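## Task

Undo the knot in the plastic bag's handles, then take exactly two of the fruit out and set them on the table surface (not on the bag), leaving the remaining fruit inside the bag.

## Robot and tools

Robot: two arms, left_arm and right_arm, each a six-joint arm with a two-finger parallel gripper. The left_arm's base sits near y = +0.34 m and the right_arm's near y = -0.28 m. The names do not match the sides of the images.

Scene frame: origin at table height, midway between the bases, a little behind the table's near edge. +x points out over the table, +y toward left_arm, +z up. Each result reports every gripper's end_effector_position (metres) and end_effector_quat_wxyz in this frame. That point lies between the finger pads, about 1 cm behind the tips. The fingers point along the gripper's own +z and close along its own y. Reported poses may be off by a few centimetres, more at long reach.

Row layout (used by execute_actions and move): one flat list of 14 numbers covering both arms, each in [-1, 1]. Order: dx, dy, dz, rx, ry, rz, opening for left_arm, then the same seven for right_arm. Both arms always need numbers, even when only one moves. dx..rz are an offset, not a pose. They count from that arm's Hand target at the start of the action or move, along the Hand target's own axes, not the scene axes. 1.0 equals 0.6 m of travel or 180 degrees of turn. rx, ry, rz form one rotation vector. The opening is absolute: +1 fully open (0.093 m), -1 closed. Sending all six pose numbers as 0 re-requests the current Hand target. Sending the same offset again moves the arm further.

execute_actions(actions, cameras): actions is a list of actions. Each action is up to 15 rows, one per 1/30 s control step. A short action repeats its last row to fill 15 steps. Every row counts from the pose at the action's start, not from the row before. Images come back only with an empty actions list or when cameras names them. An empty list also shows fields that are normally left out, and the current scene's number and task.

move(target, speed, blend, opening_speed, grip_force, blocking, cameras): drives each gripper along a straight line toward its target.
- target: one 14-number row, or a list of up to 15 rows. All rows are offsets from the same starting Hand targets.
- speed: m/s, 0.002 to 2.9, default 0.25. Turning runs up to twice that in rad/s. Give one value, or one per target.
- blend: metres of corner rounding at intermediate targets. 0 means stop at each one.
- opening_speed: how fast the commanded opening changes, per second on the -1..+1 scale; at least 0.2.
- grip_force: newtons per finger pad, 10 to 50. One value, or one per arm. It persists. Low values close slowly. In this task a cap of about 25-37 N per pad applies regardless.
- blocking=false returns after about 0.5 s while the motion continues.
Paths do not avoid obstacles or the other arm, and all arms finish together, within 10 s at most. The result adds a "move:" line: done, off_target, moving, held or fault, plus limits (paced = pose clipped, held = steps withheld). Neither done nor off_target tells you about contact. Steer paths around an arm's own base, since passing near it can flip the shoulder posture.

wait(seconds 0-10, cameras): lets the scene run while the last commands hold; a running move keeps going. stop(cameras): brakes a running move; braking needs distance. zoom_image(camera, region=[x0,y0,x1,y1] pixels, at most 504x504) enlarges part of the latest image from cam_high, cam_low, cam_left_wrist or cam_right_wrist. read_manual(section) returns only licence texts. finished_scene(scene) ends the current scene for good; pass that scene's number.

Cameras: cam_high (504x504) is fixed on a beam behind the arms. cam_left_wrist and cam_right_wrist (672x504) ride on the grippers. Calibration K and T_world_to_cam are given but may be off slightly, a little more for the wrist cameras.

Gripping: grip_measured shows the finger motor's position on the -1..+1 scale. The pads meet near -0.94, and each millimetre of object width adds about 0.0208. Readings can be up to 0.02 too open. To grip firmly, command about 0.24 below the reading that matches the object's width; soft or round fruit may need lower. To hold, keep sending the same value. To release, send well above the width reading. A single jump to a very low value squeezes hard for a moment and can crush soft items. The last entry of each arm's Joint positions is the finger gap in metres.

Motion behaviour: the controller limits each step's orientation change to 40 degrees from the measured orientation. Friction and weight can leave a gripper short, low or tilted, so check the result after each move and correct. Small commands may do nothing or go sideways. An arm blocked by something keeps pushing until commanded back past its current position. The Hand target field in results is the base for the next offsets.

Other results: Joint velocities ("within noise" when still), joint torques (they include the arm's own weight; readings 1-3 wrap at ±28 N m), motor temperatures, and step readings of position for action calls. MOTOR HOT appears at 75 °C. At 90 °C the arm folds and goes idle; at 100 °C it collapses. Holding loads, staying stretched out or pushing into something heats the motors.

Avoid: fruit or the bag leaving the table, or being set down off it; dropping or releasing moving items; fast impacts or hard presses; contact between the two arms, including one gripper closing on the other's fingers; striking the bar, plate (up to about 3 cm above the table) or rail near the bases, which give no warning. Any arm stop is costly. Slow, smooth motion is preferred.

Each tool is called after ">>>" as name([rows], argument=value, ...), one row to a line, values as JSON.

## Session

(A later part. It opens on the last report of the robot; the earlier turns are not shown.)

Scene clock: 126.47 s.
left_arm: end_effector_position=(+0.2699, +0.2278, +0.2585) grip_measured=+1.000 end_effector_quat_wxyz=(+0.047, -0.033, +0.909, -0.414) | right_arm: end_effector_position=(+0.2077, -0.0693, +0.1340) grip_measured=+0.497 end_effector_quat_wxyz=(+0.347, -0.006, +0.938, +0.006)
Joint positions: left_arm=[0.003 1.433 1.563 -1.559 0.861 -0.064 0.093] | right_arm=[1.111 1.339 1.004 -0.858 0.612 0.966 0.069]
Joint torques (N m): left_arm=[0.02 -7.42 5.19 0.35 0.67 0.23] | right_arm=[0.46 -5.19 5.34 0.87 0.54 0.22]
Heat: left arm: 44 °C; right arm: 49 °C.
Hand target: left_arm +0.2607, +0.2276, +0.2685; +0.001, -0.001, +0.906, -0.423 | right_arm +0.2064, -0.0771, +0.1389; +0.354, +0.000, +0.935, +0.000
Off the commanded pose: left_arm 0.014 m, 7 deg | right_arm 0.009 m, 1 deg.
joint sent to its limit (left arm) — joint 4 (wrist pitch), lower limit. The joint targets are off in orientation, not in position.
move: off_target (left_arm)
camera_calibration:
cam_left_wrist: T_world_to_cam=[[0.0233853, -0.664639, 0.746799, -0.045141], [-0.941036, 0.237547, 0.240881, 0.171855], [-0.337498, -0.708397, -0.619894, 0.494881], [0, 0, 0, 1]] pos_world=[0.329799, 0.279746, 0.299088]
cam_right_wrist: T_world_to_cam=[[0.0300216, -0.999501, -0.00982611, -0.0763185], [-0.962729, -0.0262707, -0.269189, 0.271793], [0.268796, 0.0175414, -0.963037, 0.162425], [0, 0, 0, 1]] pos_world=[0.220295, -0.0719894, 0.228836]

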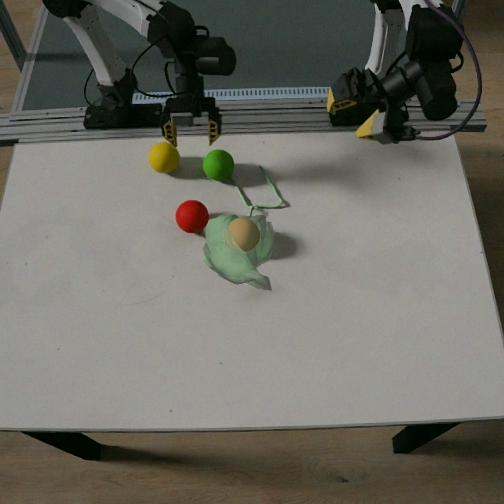

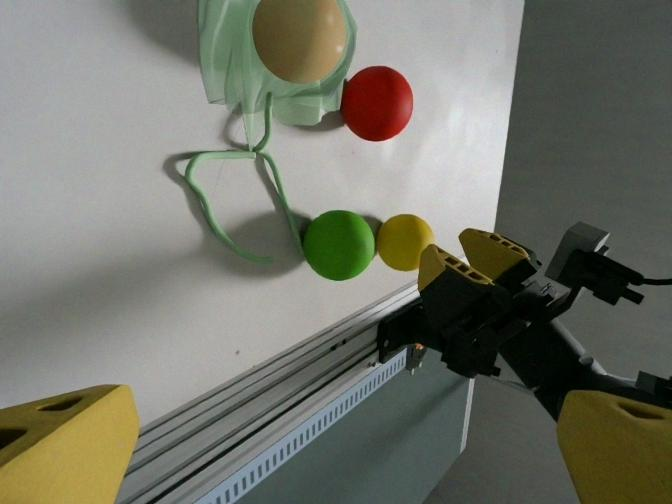

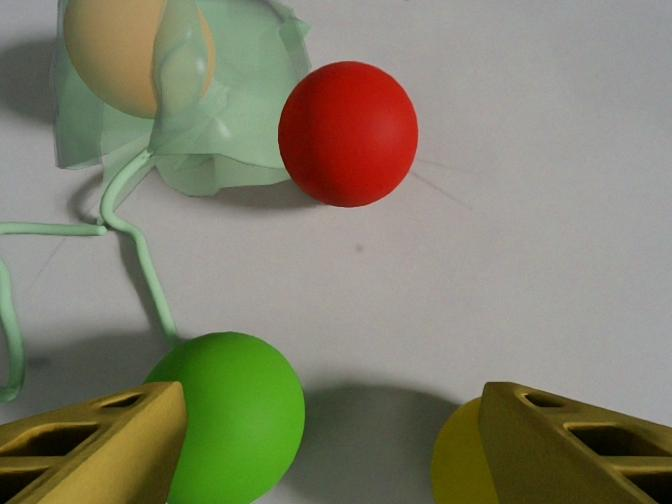

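>>> zoom_image(camera="cam_left_wrist", region=[160, 0, 400, 180])

>>> zoom_image(camera="cam_right_wrist", region=[0, 0, 350, 260])

Scaled by 2.100 from the camera's 672x504 image, which has a finer 960x720 frame.

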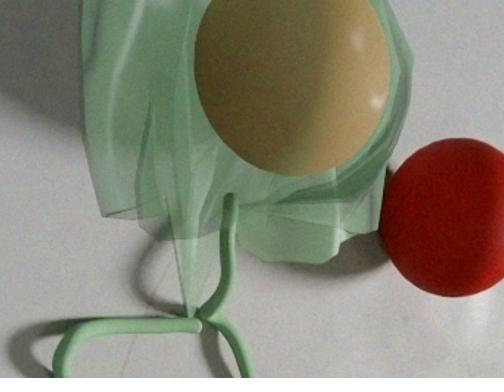

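Scaled by 1.440 from the camera's 672x504 image, which has a finer 960x720 frame.

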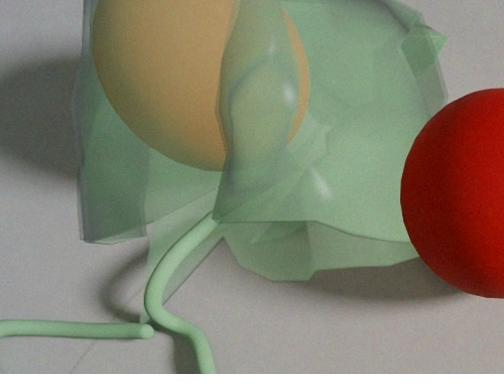

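>>> move(target=[0,0,0,0,0,0,-0.2,-0.138,-0.233,-0.057,0,0,0,1])

>>> move(target=[0.022,0.018,0.448,-0.278,0,0,-0.2,0,0,0,0,0,0,1], cameras=["all"])

>>> zoom_image(camera="cam_high", region=[140, 130, 320, 310])

Scene clock: 128.87 s.
left_arm: end_effector_position=(+0.2699, +0.2278, +0.2585) grip_measured=-0.198 end_effector_quat_wxyz=(+0.047, -0.032, +0.909, -0.414) | right_arm: end_effector_position=(+0.2491, -0.2185, +0.2127) grip_measured=+1.000 end_effector_quat_wxyz=(+0.358, +0.008, +0.934, -0.007)
Joint positions: left_arm=[0.003 1.433 1.563 -1.559 0.861 -0.063 0.036] | right_arm=[0.451 0.994 1.069 -0.975 0.311 0.347 0.093]
Joint torques (N m): left_arm=[-0.06 -7.5 5.2 0.35 0.71 0.18] | right_arm=[-0.47 -1.29 8.13 1.39 -0.11 0.07]
Heat: left arm: 44 °C; right arm: 48 °C.
Hand target: left_arm +0.2607, +0.2276, +0.2685; +0.001, +0.000, +0.906, -0.423 | right_arm +0.2459, -0.2169, +0.2193; +0.354, +0.000, +0.935, +0.000
Off the commanded pose: left_arm 0.014 m, 7 deg | right_arm 0.008 m, 1 deg.
joint sent to its limit (left arm) — joint 4 (wrist pitch), lower limit. The joint targets are off in orientation, not in position.
move: off_target (left_arm)

Scene clock: 131.60 s.
left_arm: end_effector_position=(+0.2477, +0.0299, +0.0777) grip_measured=-0.198 end_effector_quat_wxyz=(-0.008, +0.005, +1.000, -0.001) | right_arm: end_effector_position=(+0.2491, -0.2184, +0.2126) grip_measured=+1.000 end_effector_quat_wxyz=(+0.358, +0.008, +0.934, -0.006)
Joint positions: left_arm=[-0.983 2.021 1.76 -1.292 -0.011 -0.919 0.036] | right_arm=[0.451 0.994 1.069 -0.975 0.311 0.347 0.093]
Joint torques (N m): left_arm=[-0.87 -10.81 8.1 0.11 -0.03 -0.34] | right_arm=[-0.72 -1.42 8.02 1.4 -0.08 0.02]
Heat: left arm: 45 °C; right arm: 47 °C.
Hand target: left_arm +0.2479, +0.0285, +0.0876; +0.000, -0.001, +1.000, +0.000 | right_arm +0.2459, -0.2169, +0.2193; +0.354, +0.000, +0.935, +0.000
Off the commanded pose: left_arm 0.010 m, 1 deg | right_arm 0.008 m, 1 deg.
move: done
camera_calibration:
cam_left_wrist: T_world_to_cam=[[-0.00856369, -0.99992, -0.0092906, 0.0354326], [-0.890912, 0.00341032, 0.454163, 0.219491], [-0.454095, 0.0121664, -0.89087, 0.263456], [0, 0, 0, 1]] pos_world=[0.315485, 0.031476, 0.13535]
cam_right_wrist: T_world_to_cam=[[-0.00414997, -0.999978, 0.00525563, -0.22061], [-0.957002, 0.00244709, -0.29007, 0.338257], [0.29005, -0.00623343, -0.956991, 0.217856], [0, 0, 0, 1]] pos_world=[0.259609, -0.220075, 0.307764]

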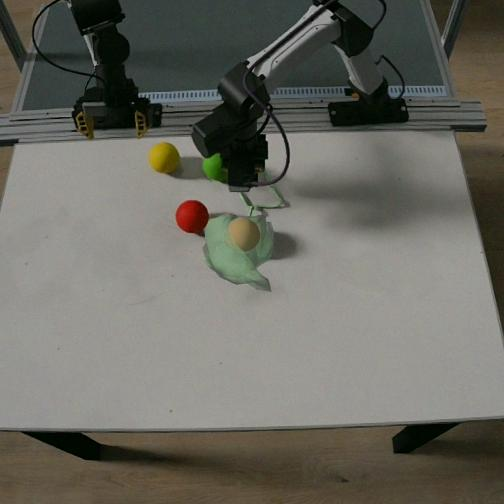

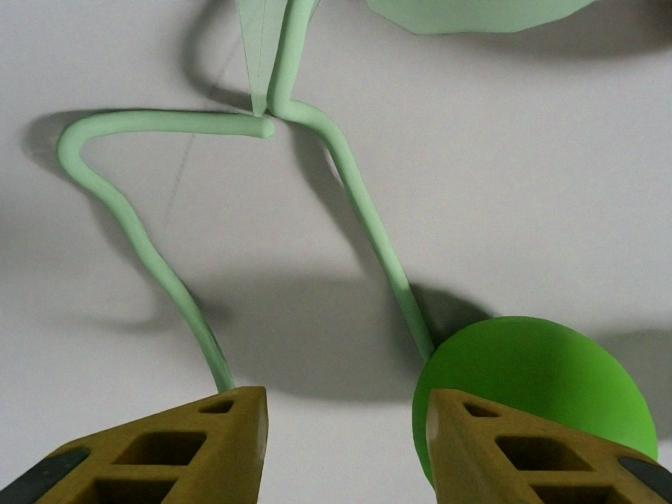

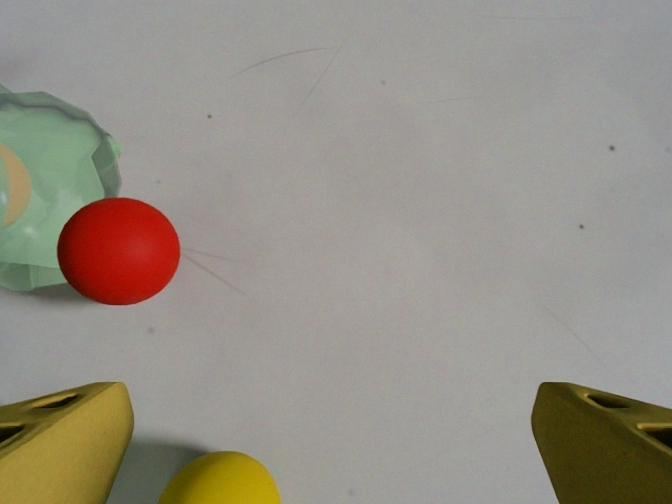

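Scaled by 2.800 from the camera's 504x504 image, which has a finer 720x720 frame.

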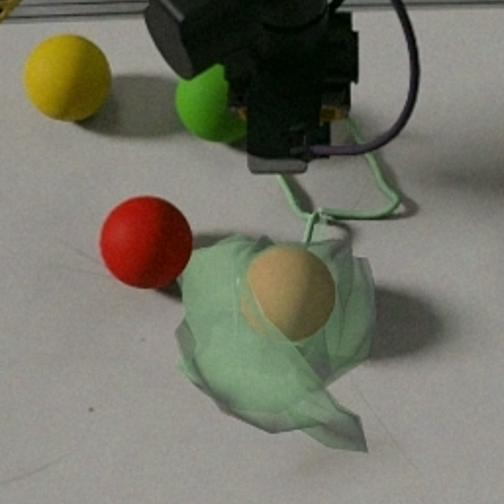

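>>> move(target=[-0.04,-0.005,0.105,0,0,0,-0.2,0,0,0,0,0,0,1], speed=0.08, cameras=["cam_left_wrist"])

Scene clock: 133.37 s.
left_arm: end_effector_position=(+0.2661, +0.0299, +0.0227) grip_measured=-0.198 end_effector_quat_wxyz=(-0.015, -0.011, +1.000, +0.008) | right_arm: end_effector_position=(+0.2491, -0.2184, +0.2126) grip_measured=+1.000 end_effector_quat_wxyz=(+0.358, +0.008, +0.934, -0.006)
Joint positions: left_arm=[-0.943 2.119 1.691 -1.148 -0.011 -0.911 0.036] | right_arm=[0.451 0.994 1.069 -0.975 0.311 0.347 0.093]
Joint torques (N m): left_arm=[-0.23 -11.59 5.29 0.55 -0.04 0.16] | right_arm=[-0.66 -1.21 8.1 1.41 -0.04 0]
Heat: left arm: 44 °C; right arm: 47 °C.
Hand target: left_arm +0.2720, +0.0255, +0.0246; +0.000, -0.001, +1.000, +0.000 | right_arm +0.2459, -0.2169, +0.2193; +0.354, +0.000, +0.935, +0.000
Off the commanded pose: left_arm 0.008 m, 2 deg | right_arm 0.008 m, 1 deg.
move: done
camera_calibration:
cam_left_wrist: T_world_to_cam=[[0.0228291, -0.999318, -0.0290226, 0.0272644], [-0.883893, -0.0337397, 0.466471, 0.259822], [-0.467132, 0.0150038, -0.88406, 0.226115], [0, 0, 0, 1]] pos_world=[0.334658, 0.0326196, 0.0794915]
Images, in order (width x height): cam_left_wrist 672x504.

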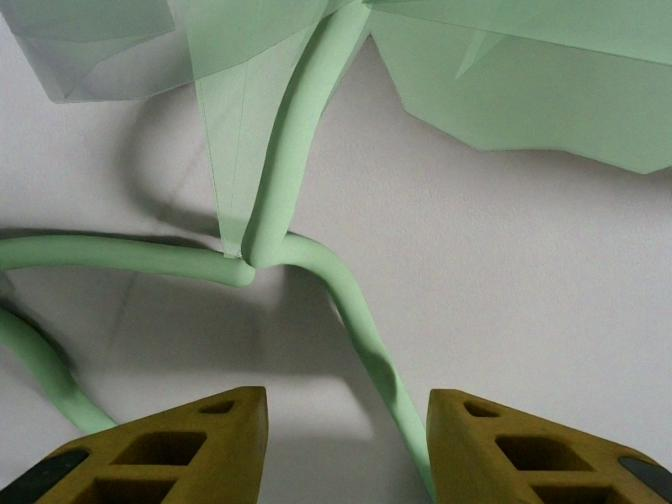

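>>> move(target=[-0.025,-0.018,0.022,0,0,0,-0.2,0,0,0,0,0,0,1], speed=0.05)

>>> move(target=[0,0,0,0,0,0,-1,0,0,0,0,0,0,1], opening_speed=0.8, cameras=["cam_left_wrist"])

Scene clock: 134.43 s.
left_arm: end_effector_position=(+0.2746, +0.0252, +0.0103) grip_measured=-0.198 end_effector_quat_wxyz=(-0.019, -0.008, +1.000, +0.015) | right_arm: end_effector_position=(+0.2491, -0.2184, +0.2126) grip_measured=+1.000 end_effector_quat_wxyz=(+0.358, +0.008, +0.934, -0.006)
Joint positions: left_arm=[-0.934 2.182 1.742 -1.152 -0.012 -0.896 0.036] | right_arm=[0.451 0.994 1.069 -0.975 0.311 0.347 0.093]
Joint torques (N m): left_arm=[-0.03 -10.19 7.66 0.66 -0.04 0.11] | right_arm=[-0.51 -1.18 7.95 1.42 -0.07 0.05]
Heat: left arm: 45 °C; right arm: 47 °C.
Hand target: left_arm +0.2870, +0.0148, +0.0114; +0.000, -0.001, +1.000, +0.000 | right_arm +0.2459, -0.2169, +0.2193; +0.354, +0.000, +0.935, +0.000
Off the commanded pose: left_arm 0.016 m, 3 deg | right_arm 0.008 m, 1 deg.
move: off_target (left_arm)

Scene clock: 135.93 s.
left_arm: end_effector_position=(+0.2757, +0.0196, +0.0102) grip_measured=-0.907 end_effector_quat_wxyz=(-0.015, -0.005, +1.000, +0.008) | right_arm: end_effector_position=(+0.2491, -0.2184, +0.2126) grip_measured=+1.000 end_effector_quat_wxyz=(+0.358, +0.008, +0.934, -0.006)
Joint positions: left_arm=[-0.94 2.186 1.75 -1.139 -0.011 -0.896 0.002] | right_arm=[0.451 0.994 1.069 -0.975 0.311 0.347 0.093]
Joint torques (N m): left_arm=[0.06 -10.59 7.32 0.56 -0.04 0.11] | right_arm=[-0.64 -1.22 7.99 1.45 -0.09 0.05]
Heat: left arm: 45 °C; right arm: 46 °C.
Hand target: left_arm +0.2870, +0.0148, +0.0114; +0.000, -0.001, +1.000, +0.000 | right_arm +0.2459, -0.2169, +0.2193; +0.354, +0.000, +0.935, +0.000
Off the commanded pose: left_arm 0.012 m, 2 deg | right_arm 0.008 m, 1 deg.
move: off_target (left_arm)
camera_calibration:
cam_left_wrist: T_world_to_cam=[[0.0103046, -0.999535, -0.0287127, 0.0198185], [-0.884114, -0.0225219, 0.466729, 0.273669], [-0.467158, 0.0205758, -0.883934, 0.219646], [0, 0, 0, 1]] pos_world=[0.344359, 0.0214534, 0.0669922]
Images, in order (width x height): cam_left_wrist 672x504.

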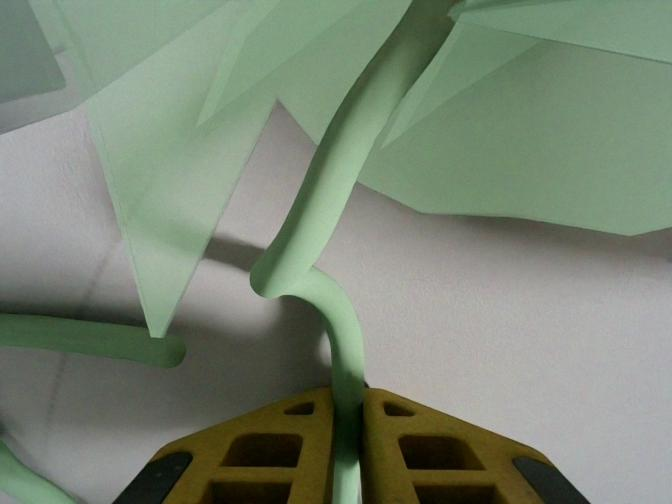

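>>> move([
  [-0.02,0,-0.1,0,0,0,-1,0,0,0,0,0,0,1],
  [-0.11,0.05,-0.22,0,0,0,-1,0,0,0,0,0,0,1],
], speed=0.06, blend=0.02, cameras=["all"])

>>> zoom_image(camera="cam_high", region=[140, 130, 320, 310])

Scene clock: 139.40 s.
left_arm: end_effector_position=(+0.3543, +0.0425, +0.1205) grip_measured=-0.907 end_effector_quat_wxyz=(+0.019, -0.012, +0.999, -0.023) | right_arm: end_effector_position=(+0.2491, -0.2184, +0.2126) grip_measured=+1.000 end_effector_quat_wxyz=(+0.358, +0.008, +0.934, -0.006)
Joint positions: left_arm=[-0.779 2.283 2.359 -1.558 -0.011 -0.748 0.002] | right_arm=[0.451 0.994 1.069 -0.975 0.311 0.347 0.093]
Joint torques (N m): left_arm=[-0.38 -15.61 7.83 0.25 0.01 0.15] | right_arm=[-0.58 -1.17 7.9 1.4 -0.11 -0.01]
Heat: left arm: 45 °C; right arm: 45 °C.
Hand target: left_arm +0.3528, +0.0448, +0.1434; +0.000, -0.001, +1.000, +0.000 | right_arm +0.2459, -0.2169, +0.2193; +0.354, +0.000, +0.935, +0.000
Off the commanded pose: left_arm 0.023 m, 4 deg | right_arm 0.008 m, 1 deg.
joint sent to its limit (left arm) — joint 4 (wrist pitch), lower limit. The joint targets are off in position and orientation.
move: off_target (left_arm)
camera_calibration:
cam_left_wrist: T_world_to_cam=[[0.0253128, -0.999098, 0.0340903, 0.0321794], [-0.913698, -0.00928617, 0.406288, 0.309431], [-0.405605, -0.0414326, -0.913109, 0.337658], [0, 0, 0, 1]] pos_world=[0.418868, 0.0490138, 0.181504]
cam_right_wrist: T_world_to_cam=[[-0.00414997, -0.999978, 0.00525563, -0.22061], [-0.957002, 0.00244709, -0.29007, 0.338257], [0.29005, -0.00623343, -0.956991, 0.217856], [0, 0, 0, 1]] pos_world=[0.259609, -0.220075, 0.307764]

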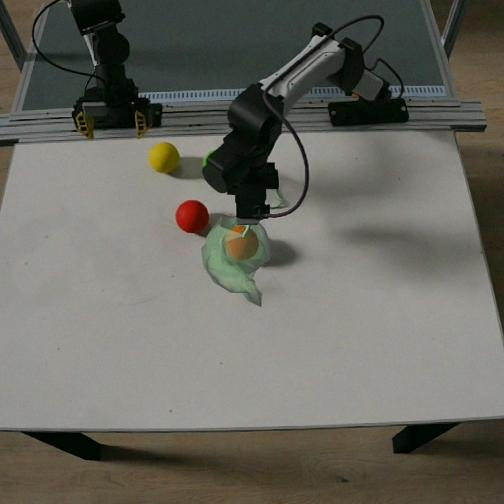

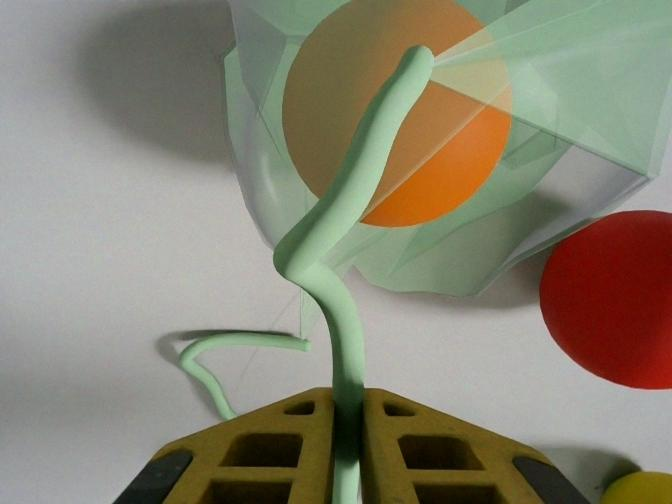

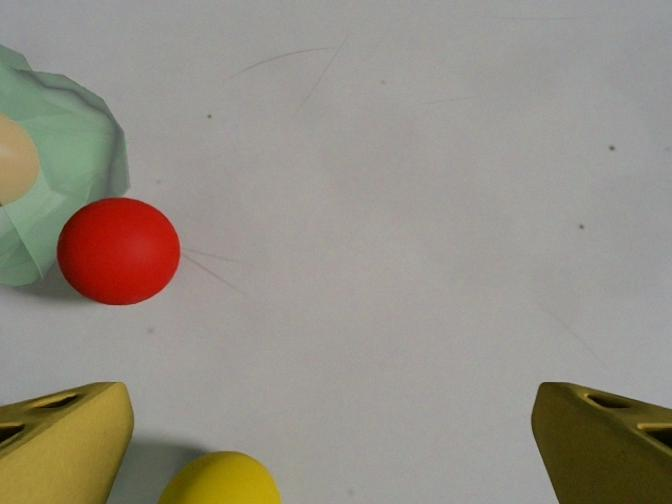

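Scaled by 2.800 from the camera's 504x504 image, which has a finer 720x720 frame.

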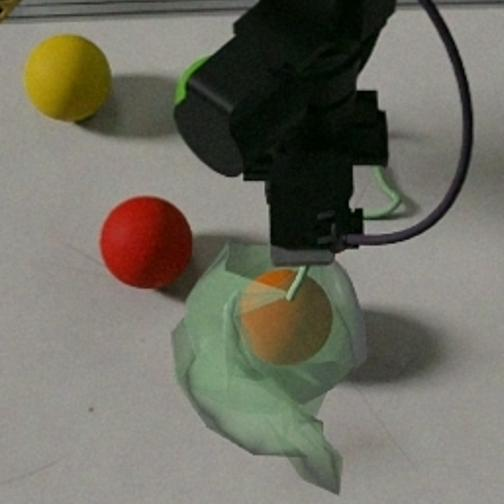

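>>> move(target=[-0.12,0,-0.07,0,-0.1,0,-1,0,0,0,0,0,0,1], speed=0.06, cameras=["all"])

>>> zoom_image(camera="cam_high", region=[140, 130, 320, 310])

Scene clock: 142.23 s.
left_arm: end_effector_position=(+0.4252, +0.0407, +0.1774) grip_measured=-0.907 end_effector_quat_wxyz=(+0.184, -0.005, +0.982, -0.033) | right_arm: end_effector_position=(+0.2491, -0.2184, +0.2126) grip_measured=+1.000 end_effector_quat_wxyz=(+0.358, +0.008, +0.934, -0.006)
Joint positions: left_arm=[-0.754 2.393 2.742 -1.56 -0.203 -0.674 0.002] | right_arm=[0.451 0.994 1.069 -0.975 0.311 0.347 0.093]
Joint torques (N m): left_arm=[-0.2 -12.79 7.61 0.79 -0.16 0.15] | right_arm=[-0.69 -1.32 8.12 1.42 -0.09 0.03]
Heat: left arm: 45 °C; right arm: 44 °C.
Hand target: left_arm +0.4248, +0.0449, +0.1855; +0.157, -0.001, +0.988, +0.000 | right_arm +0.2459, -0.2169, +0.2193; +0.354, +0.000, +0.935, +0.000
Off the commanded pose: left_arm 0.009 m, 5 deg | right_arm 0.008 m, 1 deg.
joint sent to its limit (left arm) — joint 4 (wrist pitch), lower limit. The joint targets are off in position and orientation.
move: off_target (left_arm)
camera_calibration:
cam_left_wrist: T_world_to_cam=[[0.00396595, -0.998409, 0.0562455, 0.0317703], [-0.996211, 0.000942135, 0.0869681, 0.442391], [-0.0868827, -0.0563773, -0.994622, 0.297802], [0, 0, 0, 1]] pos_world=[0.466463, 0.0480922, 0.255939]
cam_right_wrist: T_world_to_cam=[[-0.00414997, -0.999978, 0.00525563, -0.22061], [-0.957002, 0.00244709, -0.29007, 0.338257], [0.29005, -0.00623343, -0.956991, 0.217856], [0, 0, 0, 1]] pos_world=[0.259609, -0.220075, 0.307764]

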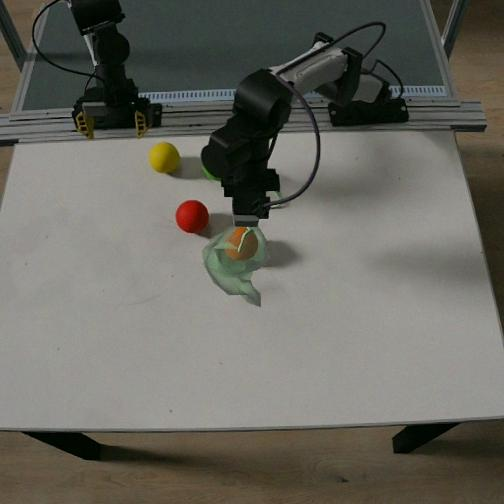

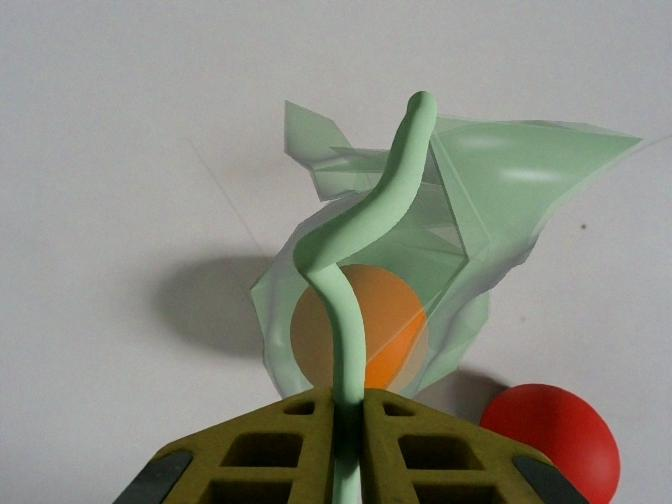

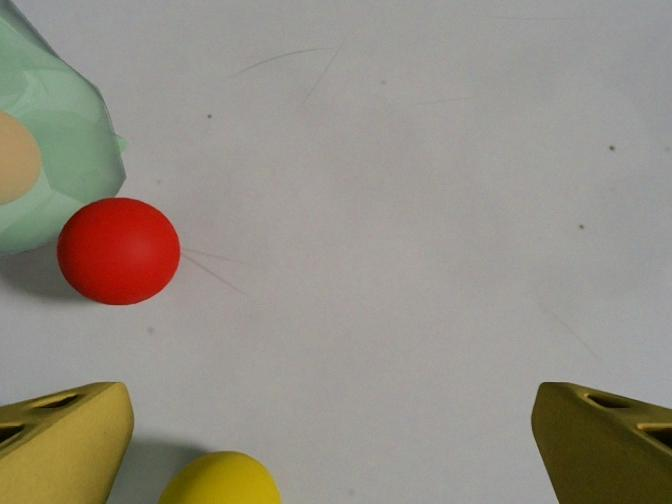

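Scaled by 2.800 from the camera's 504x504 image, which has a finer 720x720 frame.

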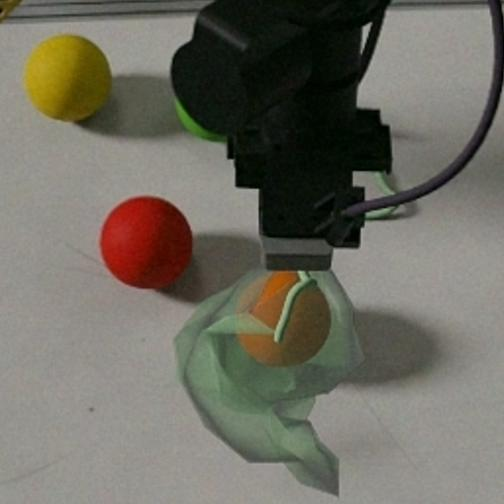

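>>> move(target=[0,0,-0.04,0,0,0,-1,0.126,0.228,0.153,0,-0.1,0,1], cameras=["all"], speed=0.15)

Scene clock: 145.27 s.
left_arm: end_effector_position=(+0.4257, +0.0414, +0.1775) grip_measured=-0.907 end_effector_quat_wxyz=(+0.185, -0.006, +0.982, -0.031) | right_arm: end_effector_position=(+0.2479, -0.0799, +0.1006) grip_measured=+1.000 end_effector_quat_wxyz=(+0.487, -0.008, +0.873, +0.002)
Joint positions: left_arm=[-0.754 2.393 2.742 -1.56 -0.208 -0.674 0.002] | right_arm=[1.066 1.33 0.651 -0.217 0.828 0.729 0.093]
Joint torques (N m): left_arm=[-1.22 -18.02 6.71 0.83 -0.16 0.12] | right_arm=[0.29 -2.48 5.12 1.87 0.59 0.17]
Heat: left arm: 46 °C; right arm: 44 °C.
Hand target: left_arm +0.4174, +0.0449, +0.2083; +0.157, -0.001, +0.988, +0.000 | right_arm +0.2499, -0.0801, +0.1004; +0.496, +0.000, +0.868, +0.000
Off the commanded pose: left_arm 0.032 m, 5 deg | right_arm 0.002 m, 1 deg.
joint sent to its limit (left arm) — joint 4 (wrist pitch), lower limit. The joint targets are off in position and orientation.
move: off_target (left_arm)
camera_calibration:
cam_left_wrist: T_world_to_cam=[[0.00534896, -0.998599, 0.0526425, 0.0324452], [-0.996469, -0.000911757, 0.0839549, 0.443555], [-0.0837893, -0.0529057, -0.995078, 0.29664], [0, 0, 0, 1]] pos_world=[0.46667, 0.0484981, 0.256233]
cam_right_wrist: T_world_to_cam=[[0.0303342, -0.99951, 0.0076645, -0.0903472], [-0.835534, -0.0295648, -0.548643, 0.297585], [0.548601, 0.0102387, -0.836022, 0.0369009], [0, 0, 0, 1]] pos_world=[0.231139, -0.0818827, 0.19481]

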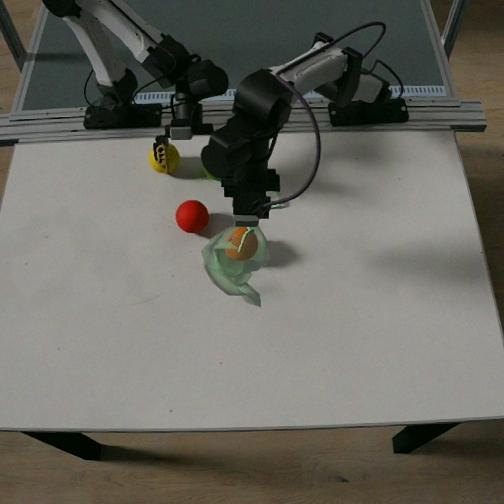

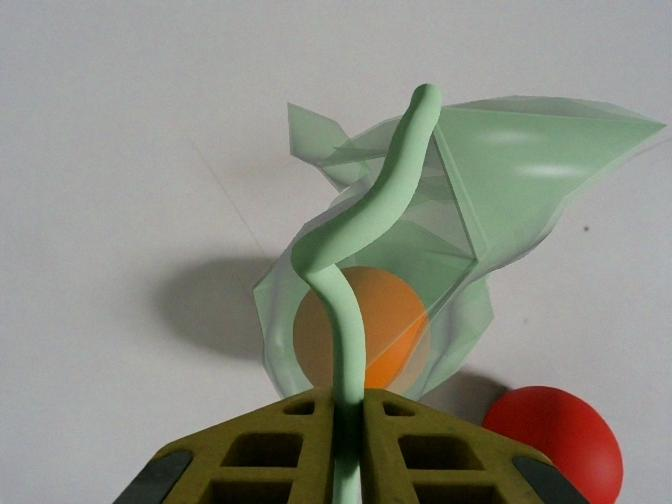

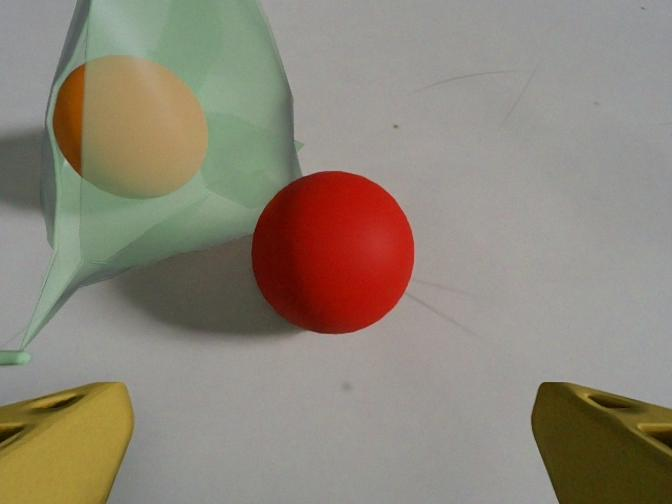

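>>> zoom_image(camera="cam_left_wrist", region=[230, 60, 530, 420])

>>> zoom_image(camera="cam_right_wrist", region=[0, 0, 320, 380])

Scaled by 1.400 from the camera's 672x504 image, which has a finer 960x720 frame.

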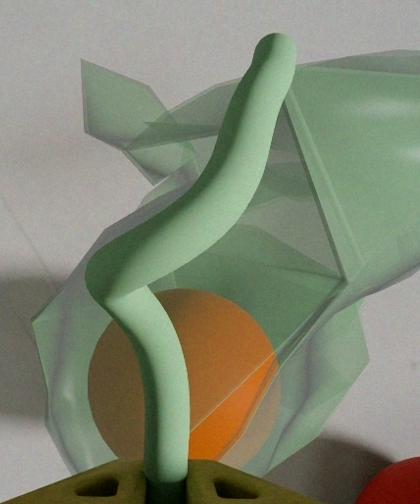

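Scaled by 1.326 from the camera's 672x504 image, which has a finer 960x720 frame.

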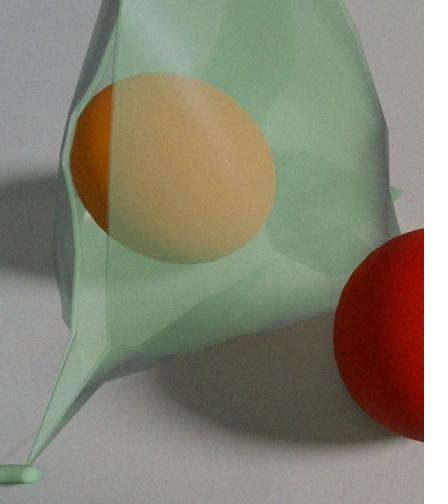

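>>> move(target=[0.105,0.01,0.066,0,0,0,-1,0,0,0,0,0,0,1], cameras=["all"], speed=0.08)

>>> zoom_image(camera="cam_left_wrist", region=[200, 0, 672, 420])

>>> zoom_image(camera="cam_right_wrist", region=[0, 0, 320, 380])

Scene clock: 147.53 s.
left_arm: end_effector_position=(+0.3665, +0.0561, +0.1247) grip_measured=-0.907 end_effector_quat_wxyz=(+0.119, +0.010, +0.993, +0.026) | right_arm: end_effector_position=(+0.2479, -0.0799, +0.1006) grip_measured=+1.000 end_effector_quat_wxyz=(+0.488, -0.008, +0.873, +0.002)
Joint positions: left_arm=[-0.816 2.16 2.147 -1.388 -0.22 -0.725 0.002] | right_arm=[1.066 1.33 0.651 -0.216 0.828 0.729 0.093]
Joint torques (N m): left_arm=[-1.14 -17.31 5.39 1.01 -0.15 -0.34] | right_arm=[0.29 -2.65 5.2 1.9 0.56 0.2]
Motor temperatures (°C): left_arm=[26 47 45 35 26 26 30] | right_arm=[25 43 41 42 27 24 27]
Heat: left arm: 47 °C; right arm: 43 °C.
Hand target: left_arm +0.3697, +0.0509, +0.1512; +0.157, -0.001, +0.988, +0.000 | right_arm +0.2499, -0.0801, +0.1004; +0.496, +0.000, +0.868, +0.000
Off the commanded pose: left_arm 0.027 m, 5 deg | right_arm 0.002 m, 1 deg.
move: off_target (left_arm)
camera_calibration:
cam_left_wrist: T_world_to_cam=[[-0.00904785, -0.997829, -0.065231, 0.0701428], [-0.976265, -0.00530197, 0.216516, 0.365381], [-0.216392, 0.0656417, -0.974097, 0.2792], [0, 0, 0, 1]] pos_world=[0.41776, 0.0536006, 0.197432]
cam_right_wrist: T_world_to_cam=[[0.0303598, -0.999511, 0.00744987, -0.0903115], [-0.835411, -0.0294661, -0.548835, 0.297602], [0.548786, 0.0104388, -0.835898, 0.0368499], [0, 0, 0, 1]] pos_world=[0.231139, -0.0818829, 0.19481]

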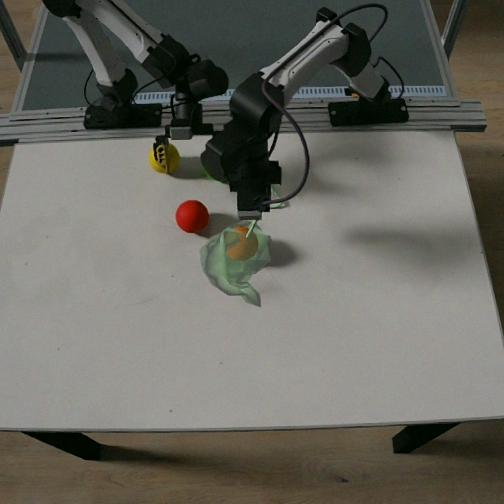

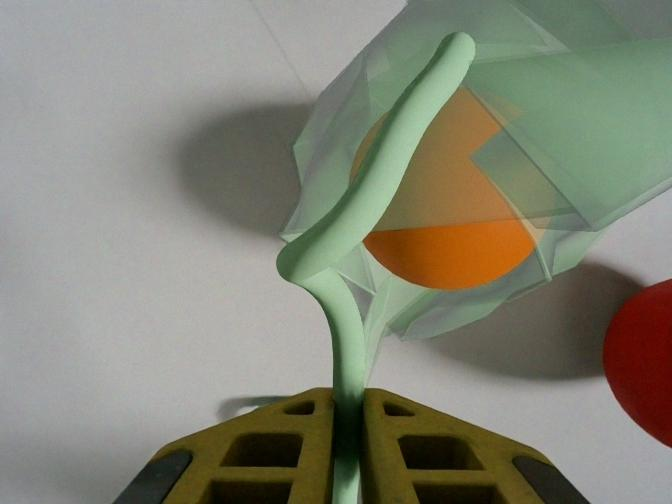

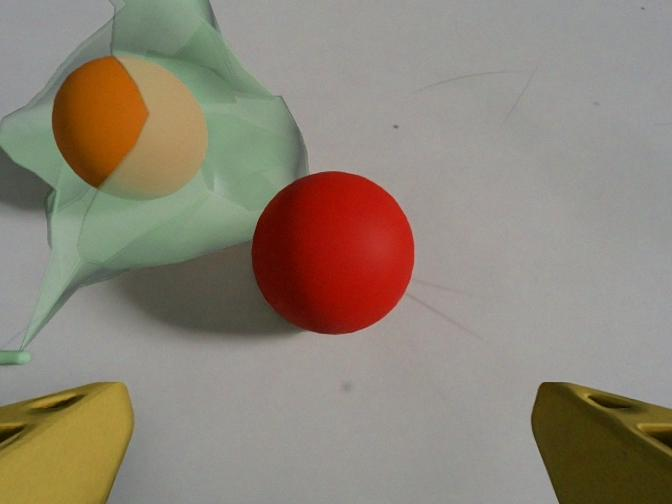

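Scaled by 1.068 from the camera's 672x504 image, which has a finer 960x720 frame.

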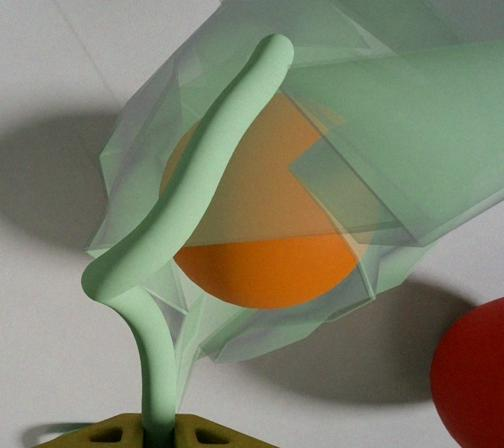

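Scaled by 1.326 from the camera's 672x504 image, which has a finer 960x720 frame.

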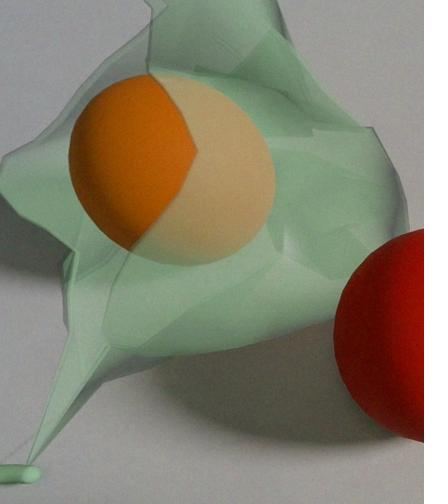

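>>> move(target=[-0.074,-0.15,-0.012,0,0,0,-1,0,0,0,0,0,0,1], cameras=["all"], speed=0.08)

>>> zoom_image(camera="cam_right_wrist", region=[0, 0, 320, 380])

Scene clock: 152.93 s.
left_arm: end_effector_position=(+0.4036, -0.0270, +0.1572) grip_measured=-0.907 end_effector_quat_wxyz=(+0.204, +0.016, +0.977, -0.052) | right_arm: end_effector_position=(+0.2479, -0.0799, +0.1006) grip_measured=+1.000 end_effector_quat_wxyz=(+0.488, -0.008, +0.873, +0.002)
Joint positions: left_arm=[-0.889 2.501 2.834 -1.511 -0.246 -0.753 0.002] | right_arm=[1.066 1.33 0.651 -0.216 0.828 0.729 0.093]
Joint torques (N m): left_arm=[-1.2 -13.59 7.75 1.5 -0.15 -0.2] | right_arm=[0.2 -2.58 4.94 1.95 0.53 0.24]
Heat: left arm: 49 °C; right arm: 43 °C.
Hand target: left_arm +0.4099, -0.0391, +0.1717; +0.157, -0.001, +0.988, +0.000 | right_arm +0.2499, -0.0801, +0.1004; +0.496, +0.000, +0.868, +0.000
Off the commanded pose: left_arm 0.020 m, 8 deg | right_arm 0.002 m, 1 deg.
elbow stopped short (left arm): the move would have taken joint 3 (elbow) straighter than the controller allows.
move: off_target (left_arm)
camera_calibration:
cam_left_wrist: T_world_to_cam=[[-0.0462754, -0.995394, 0.0839606, -0.0185839], [-0.997876, 0.0499201, 0.0418422, 0.431767], [-0.0458408, -0.081846, -0.99559, 0.254885], [0, 0, 0, 1]] pos_world=[0.441674, -0.0191908, 0.237256]
cam_right_wrist: T_world_to_cam=[[0.0303598, -0.999511, 0.00744987, -0.0903115], [-0.835411, -0.0294661, -0.548835, 0.297602], [0.548786, 0.0104388, -0.835898, 0.0368499], [0, 0, 0, 1]] pos_world=[0.231139, -0.0818829, 0.19481]

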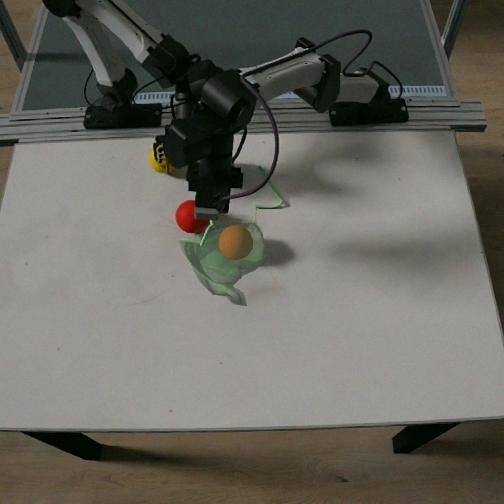

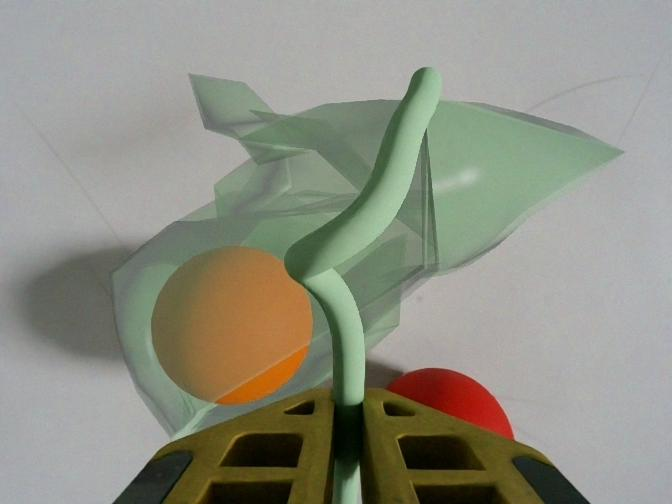

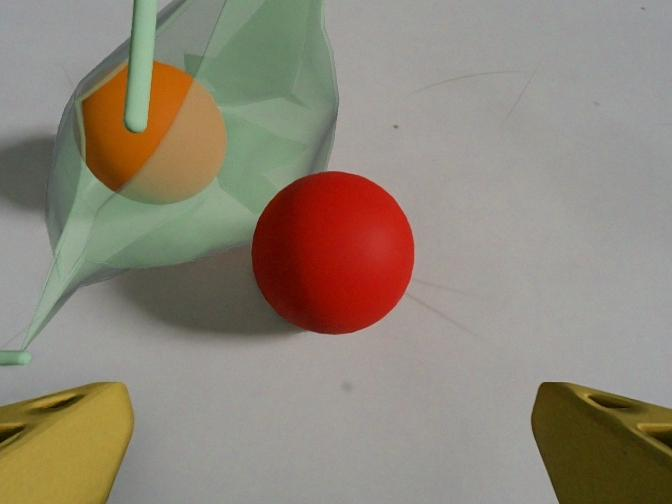

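Scaled by 1.326 from the camera's 672x504 image, which has a finer 960x720 frame.

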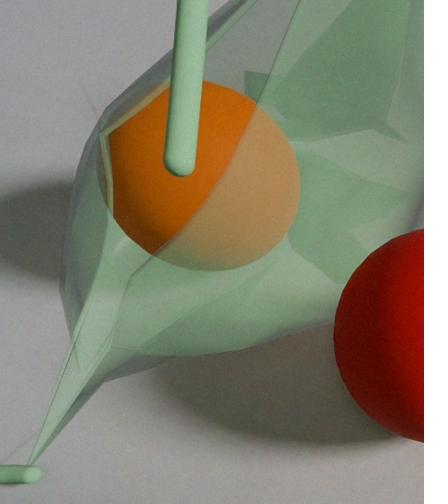

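>>> move(target=[-0.04,0.05,0.17,0,-0.08,0,-1,0,0,0,0,0,0,1], cameras=["all"], speed=0.08)

>>> zoom_image(camera="cam_right_wrist", region=[0, 0, 320, 380])

Scene clock: 155.53 s.
left_arm: end_effector_position=(+0.4543, -0.0034, +0.0446) grip_measured=-0.907 end_effector_quat_wxyz=(+0.238, +0.001, +0.971, +0.026) | right_arm: end_effector_position=(+0.2479, -0.0799, +0.1006) grip_measured=+1.000 end_effector_quat_wxyz=(+0.488, -0.008, +0.873, +0.002)
Joint positions: left_arm=[-0.83 2.475 2.302 -1.044 -0.387 -0.706 0.002] | right_arm=[1.066 1.33 0.651 -0.216 0.828 0.729 0.093]
Joint torques (N m): left_arm=[-0.24 -20.7 5.85 1.45 -0.28 0.16] | right_arm=[0.2 -2.67 5.04 1.92 0.57 0.2]
Heat: left arm: 49 °C; right arm: 43 °C.
Hand target: left_arm +0.4642, -0.0090, +0.0822; +0.279, -0.001, +0.960, +0.000 | right_arm +0.2499, -0.0801, +0.1004; +0.496, +0.000, +0.868, +0.000
Off the commanded pose: left_arm 0.039 m, 6 deg | right_arm 0.002 m, 1 deg.
move: off_target (left_arm)
camera_calibration:
cam_left_wrist: T_world_to_cam=[[0.0179539, -0.998016, -0.0603398, -0.00605825], [-0.999537, -0.0164334, -0.0256012, 0.489404], [0.0245588, 0.0607715, -0.99785, 0.115639], [0, 0, 0, 1]] pos_world=[0.486447, -0.00503118, 0.127554]
cam_right_wrist: T_world_to_cam=[[0.0303598, -0.999511, 0.00744987, -0.0903115], [-0.835411, -0.0294661, -0.548835, 0.297602], [0.548786, 0.0104388, -0.835898, 0.0368499], [0, 0, 0, 1]] pos_world=[0.231139, -0.0818829, 0.19481]

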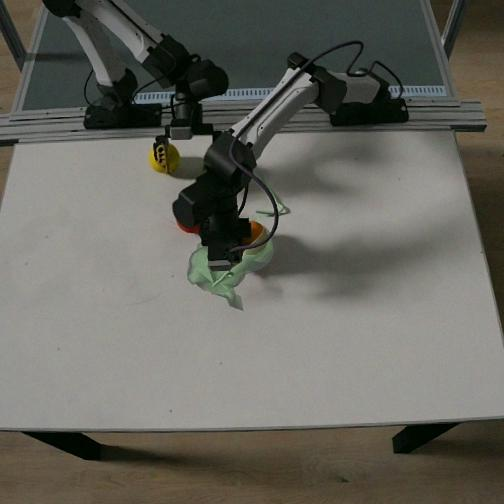

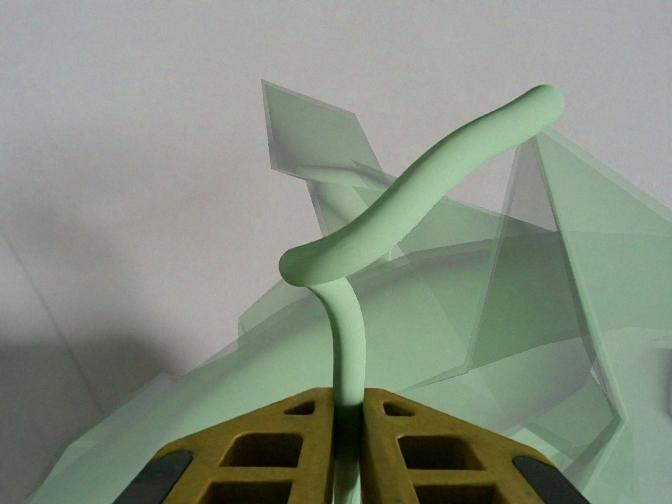

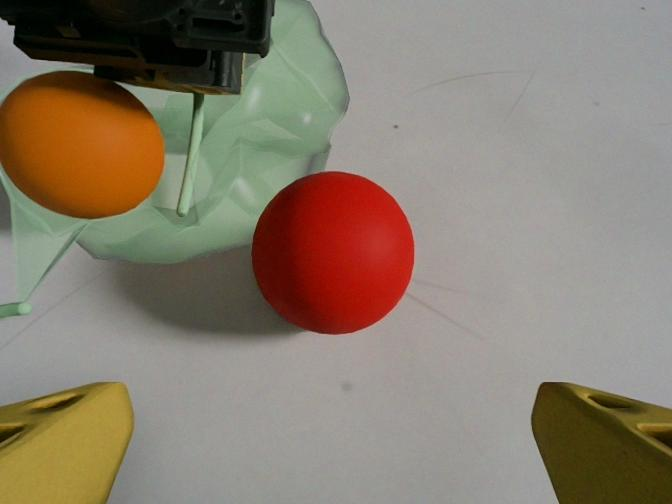

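Scaled by 1.326 from the camera's 672x504 image, which has a finer 960x720 frame.

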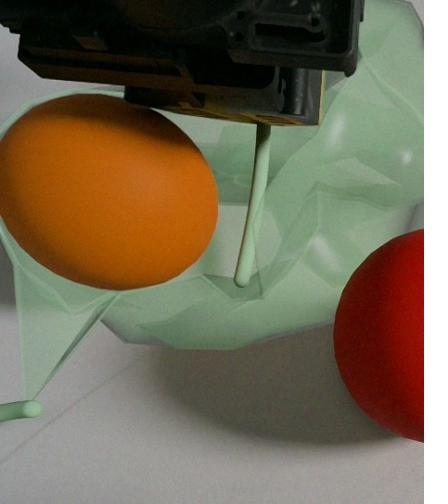

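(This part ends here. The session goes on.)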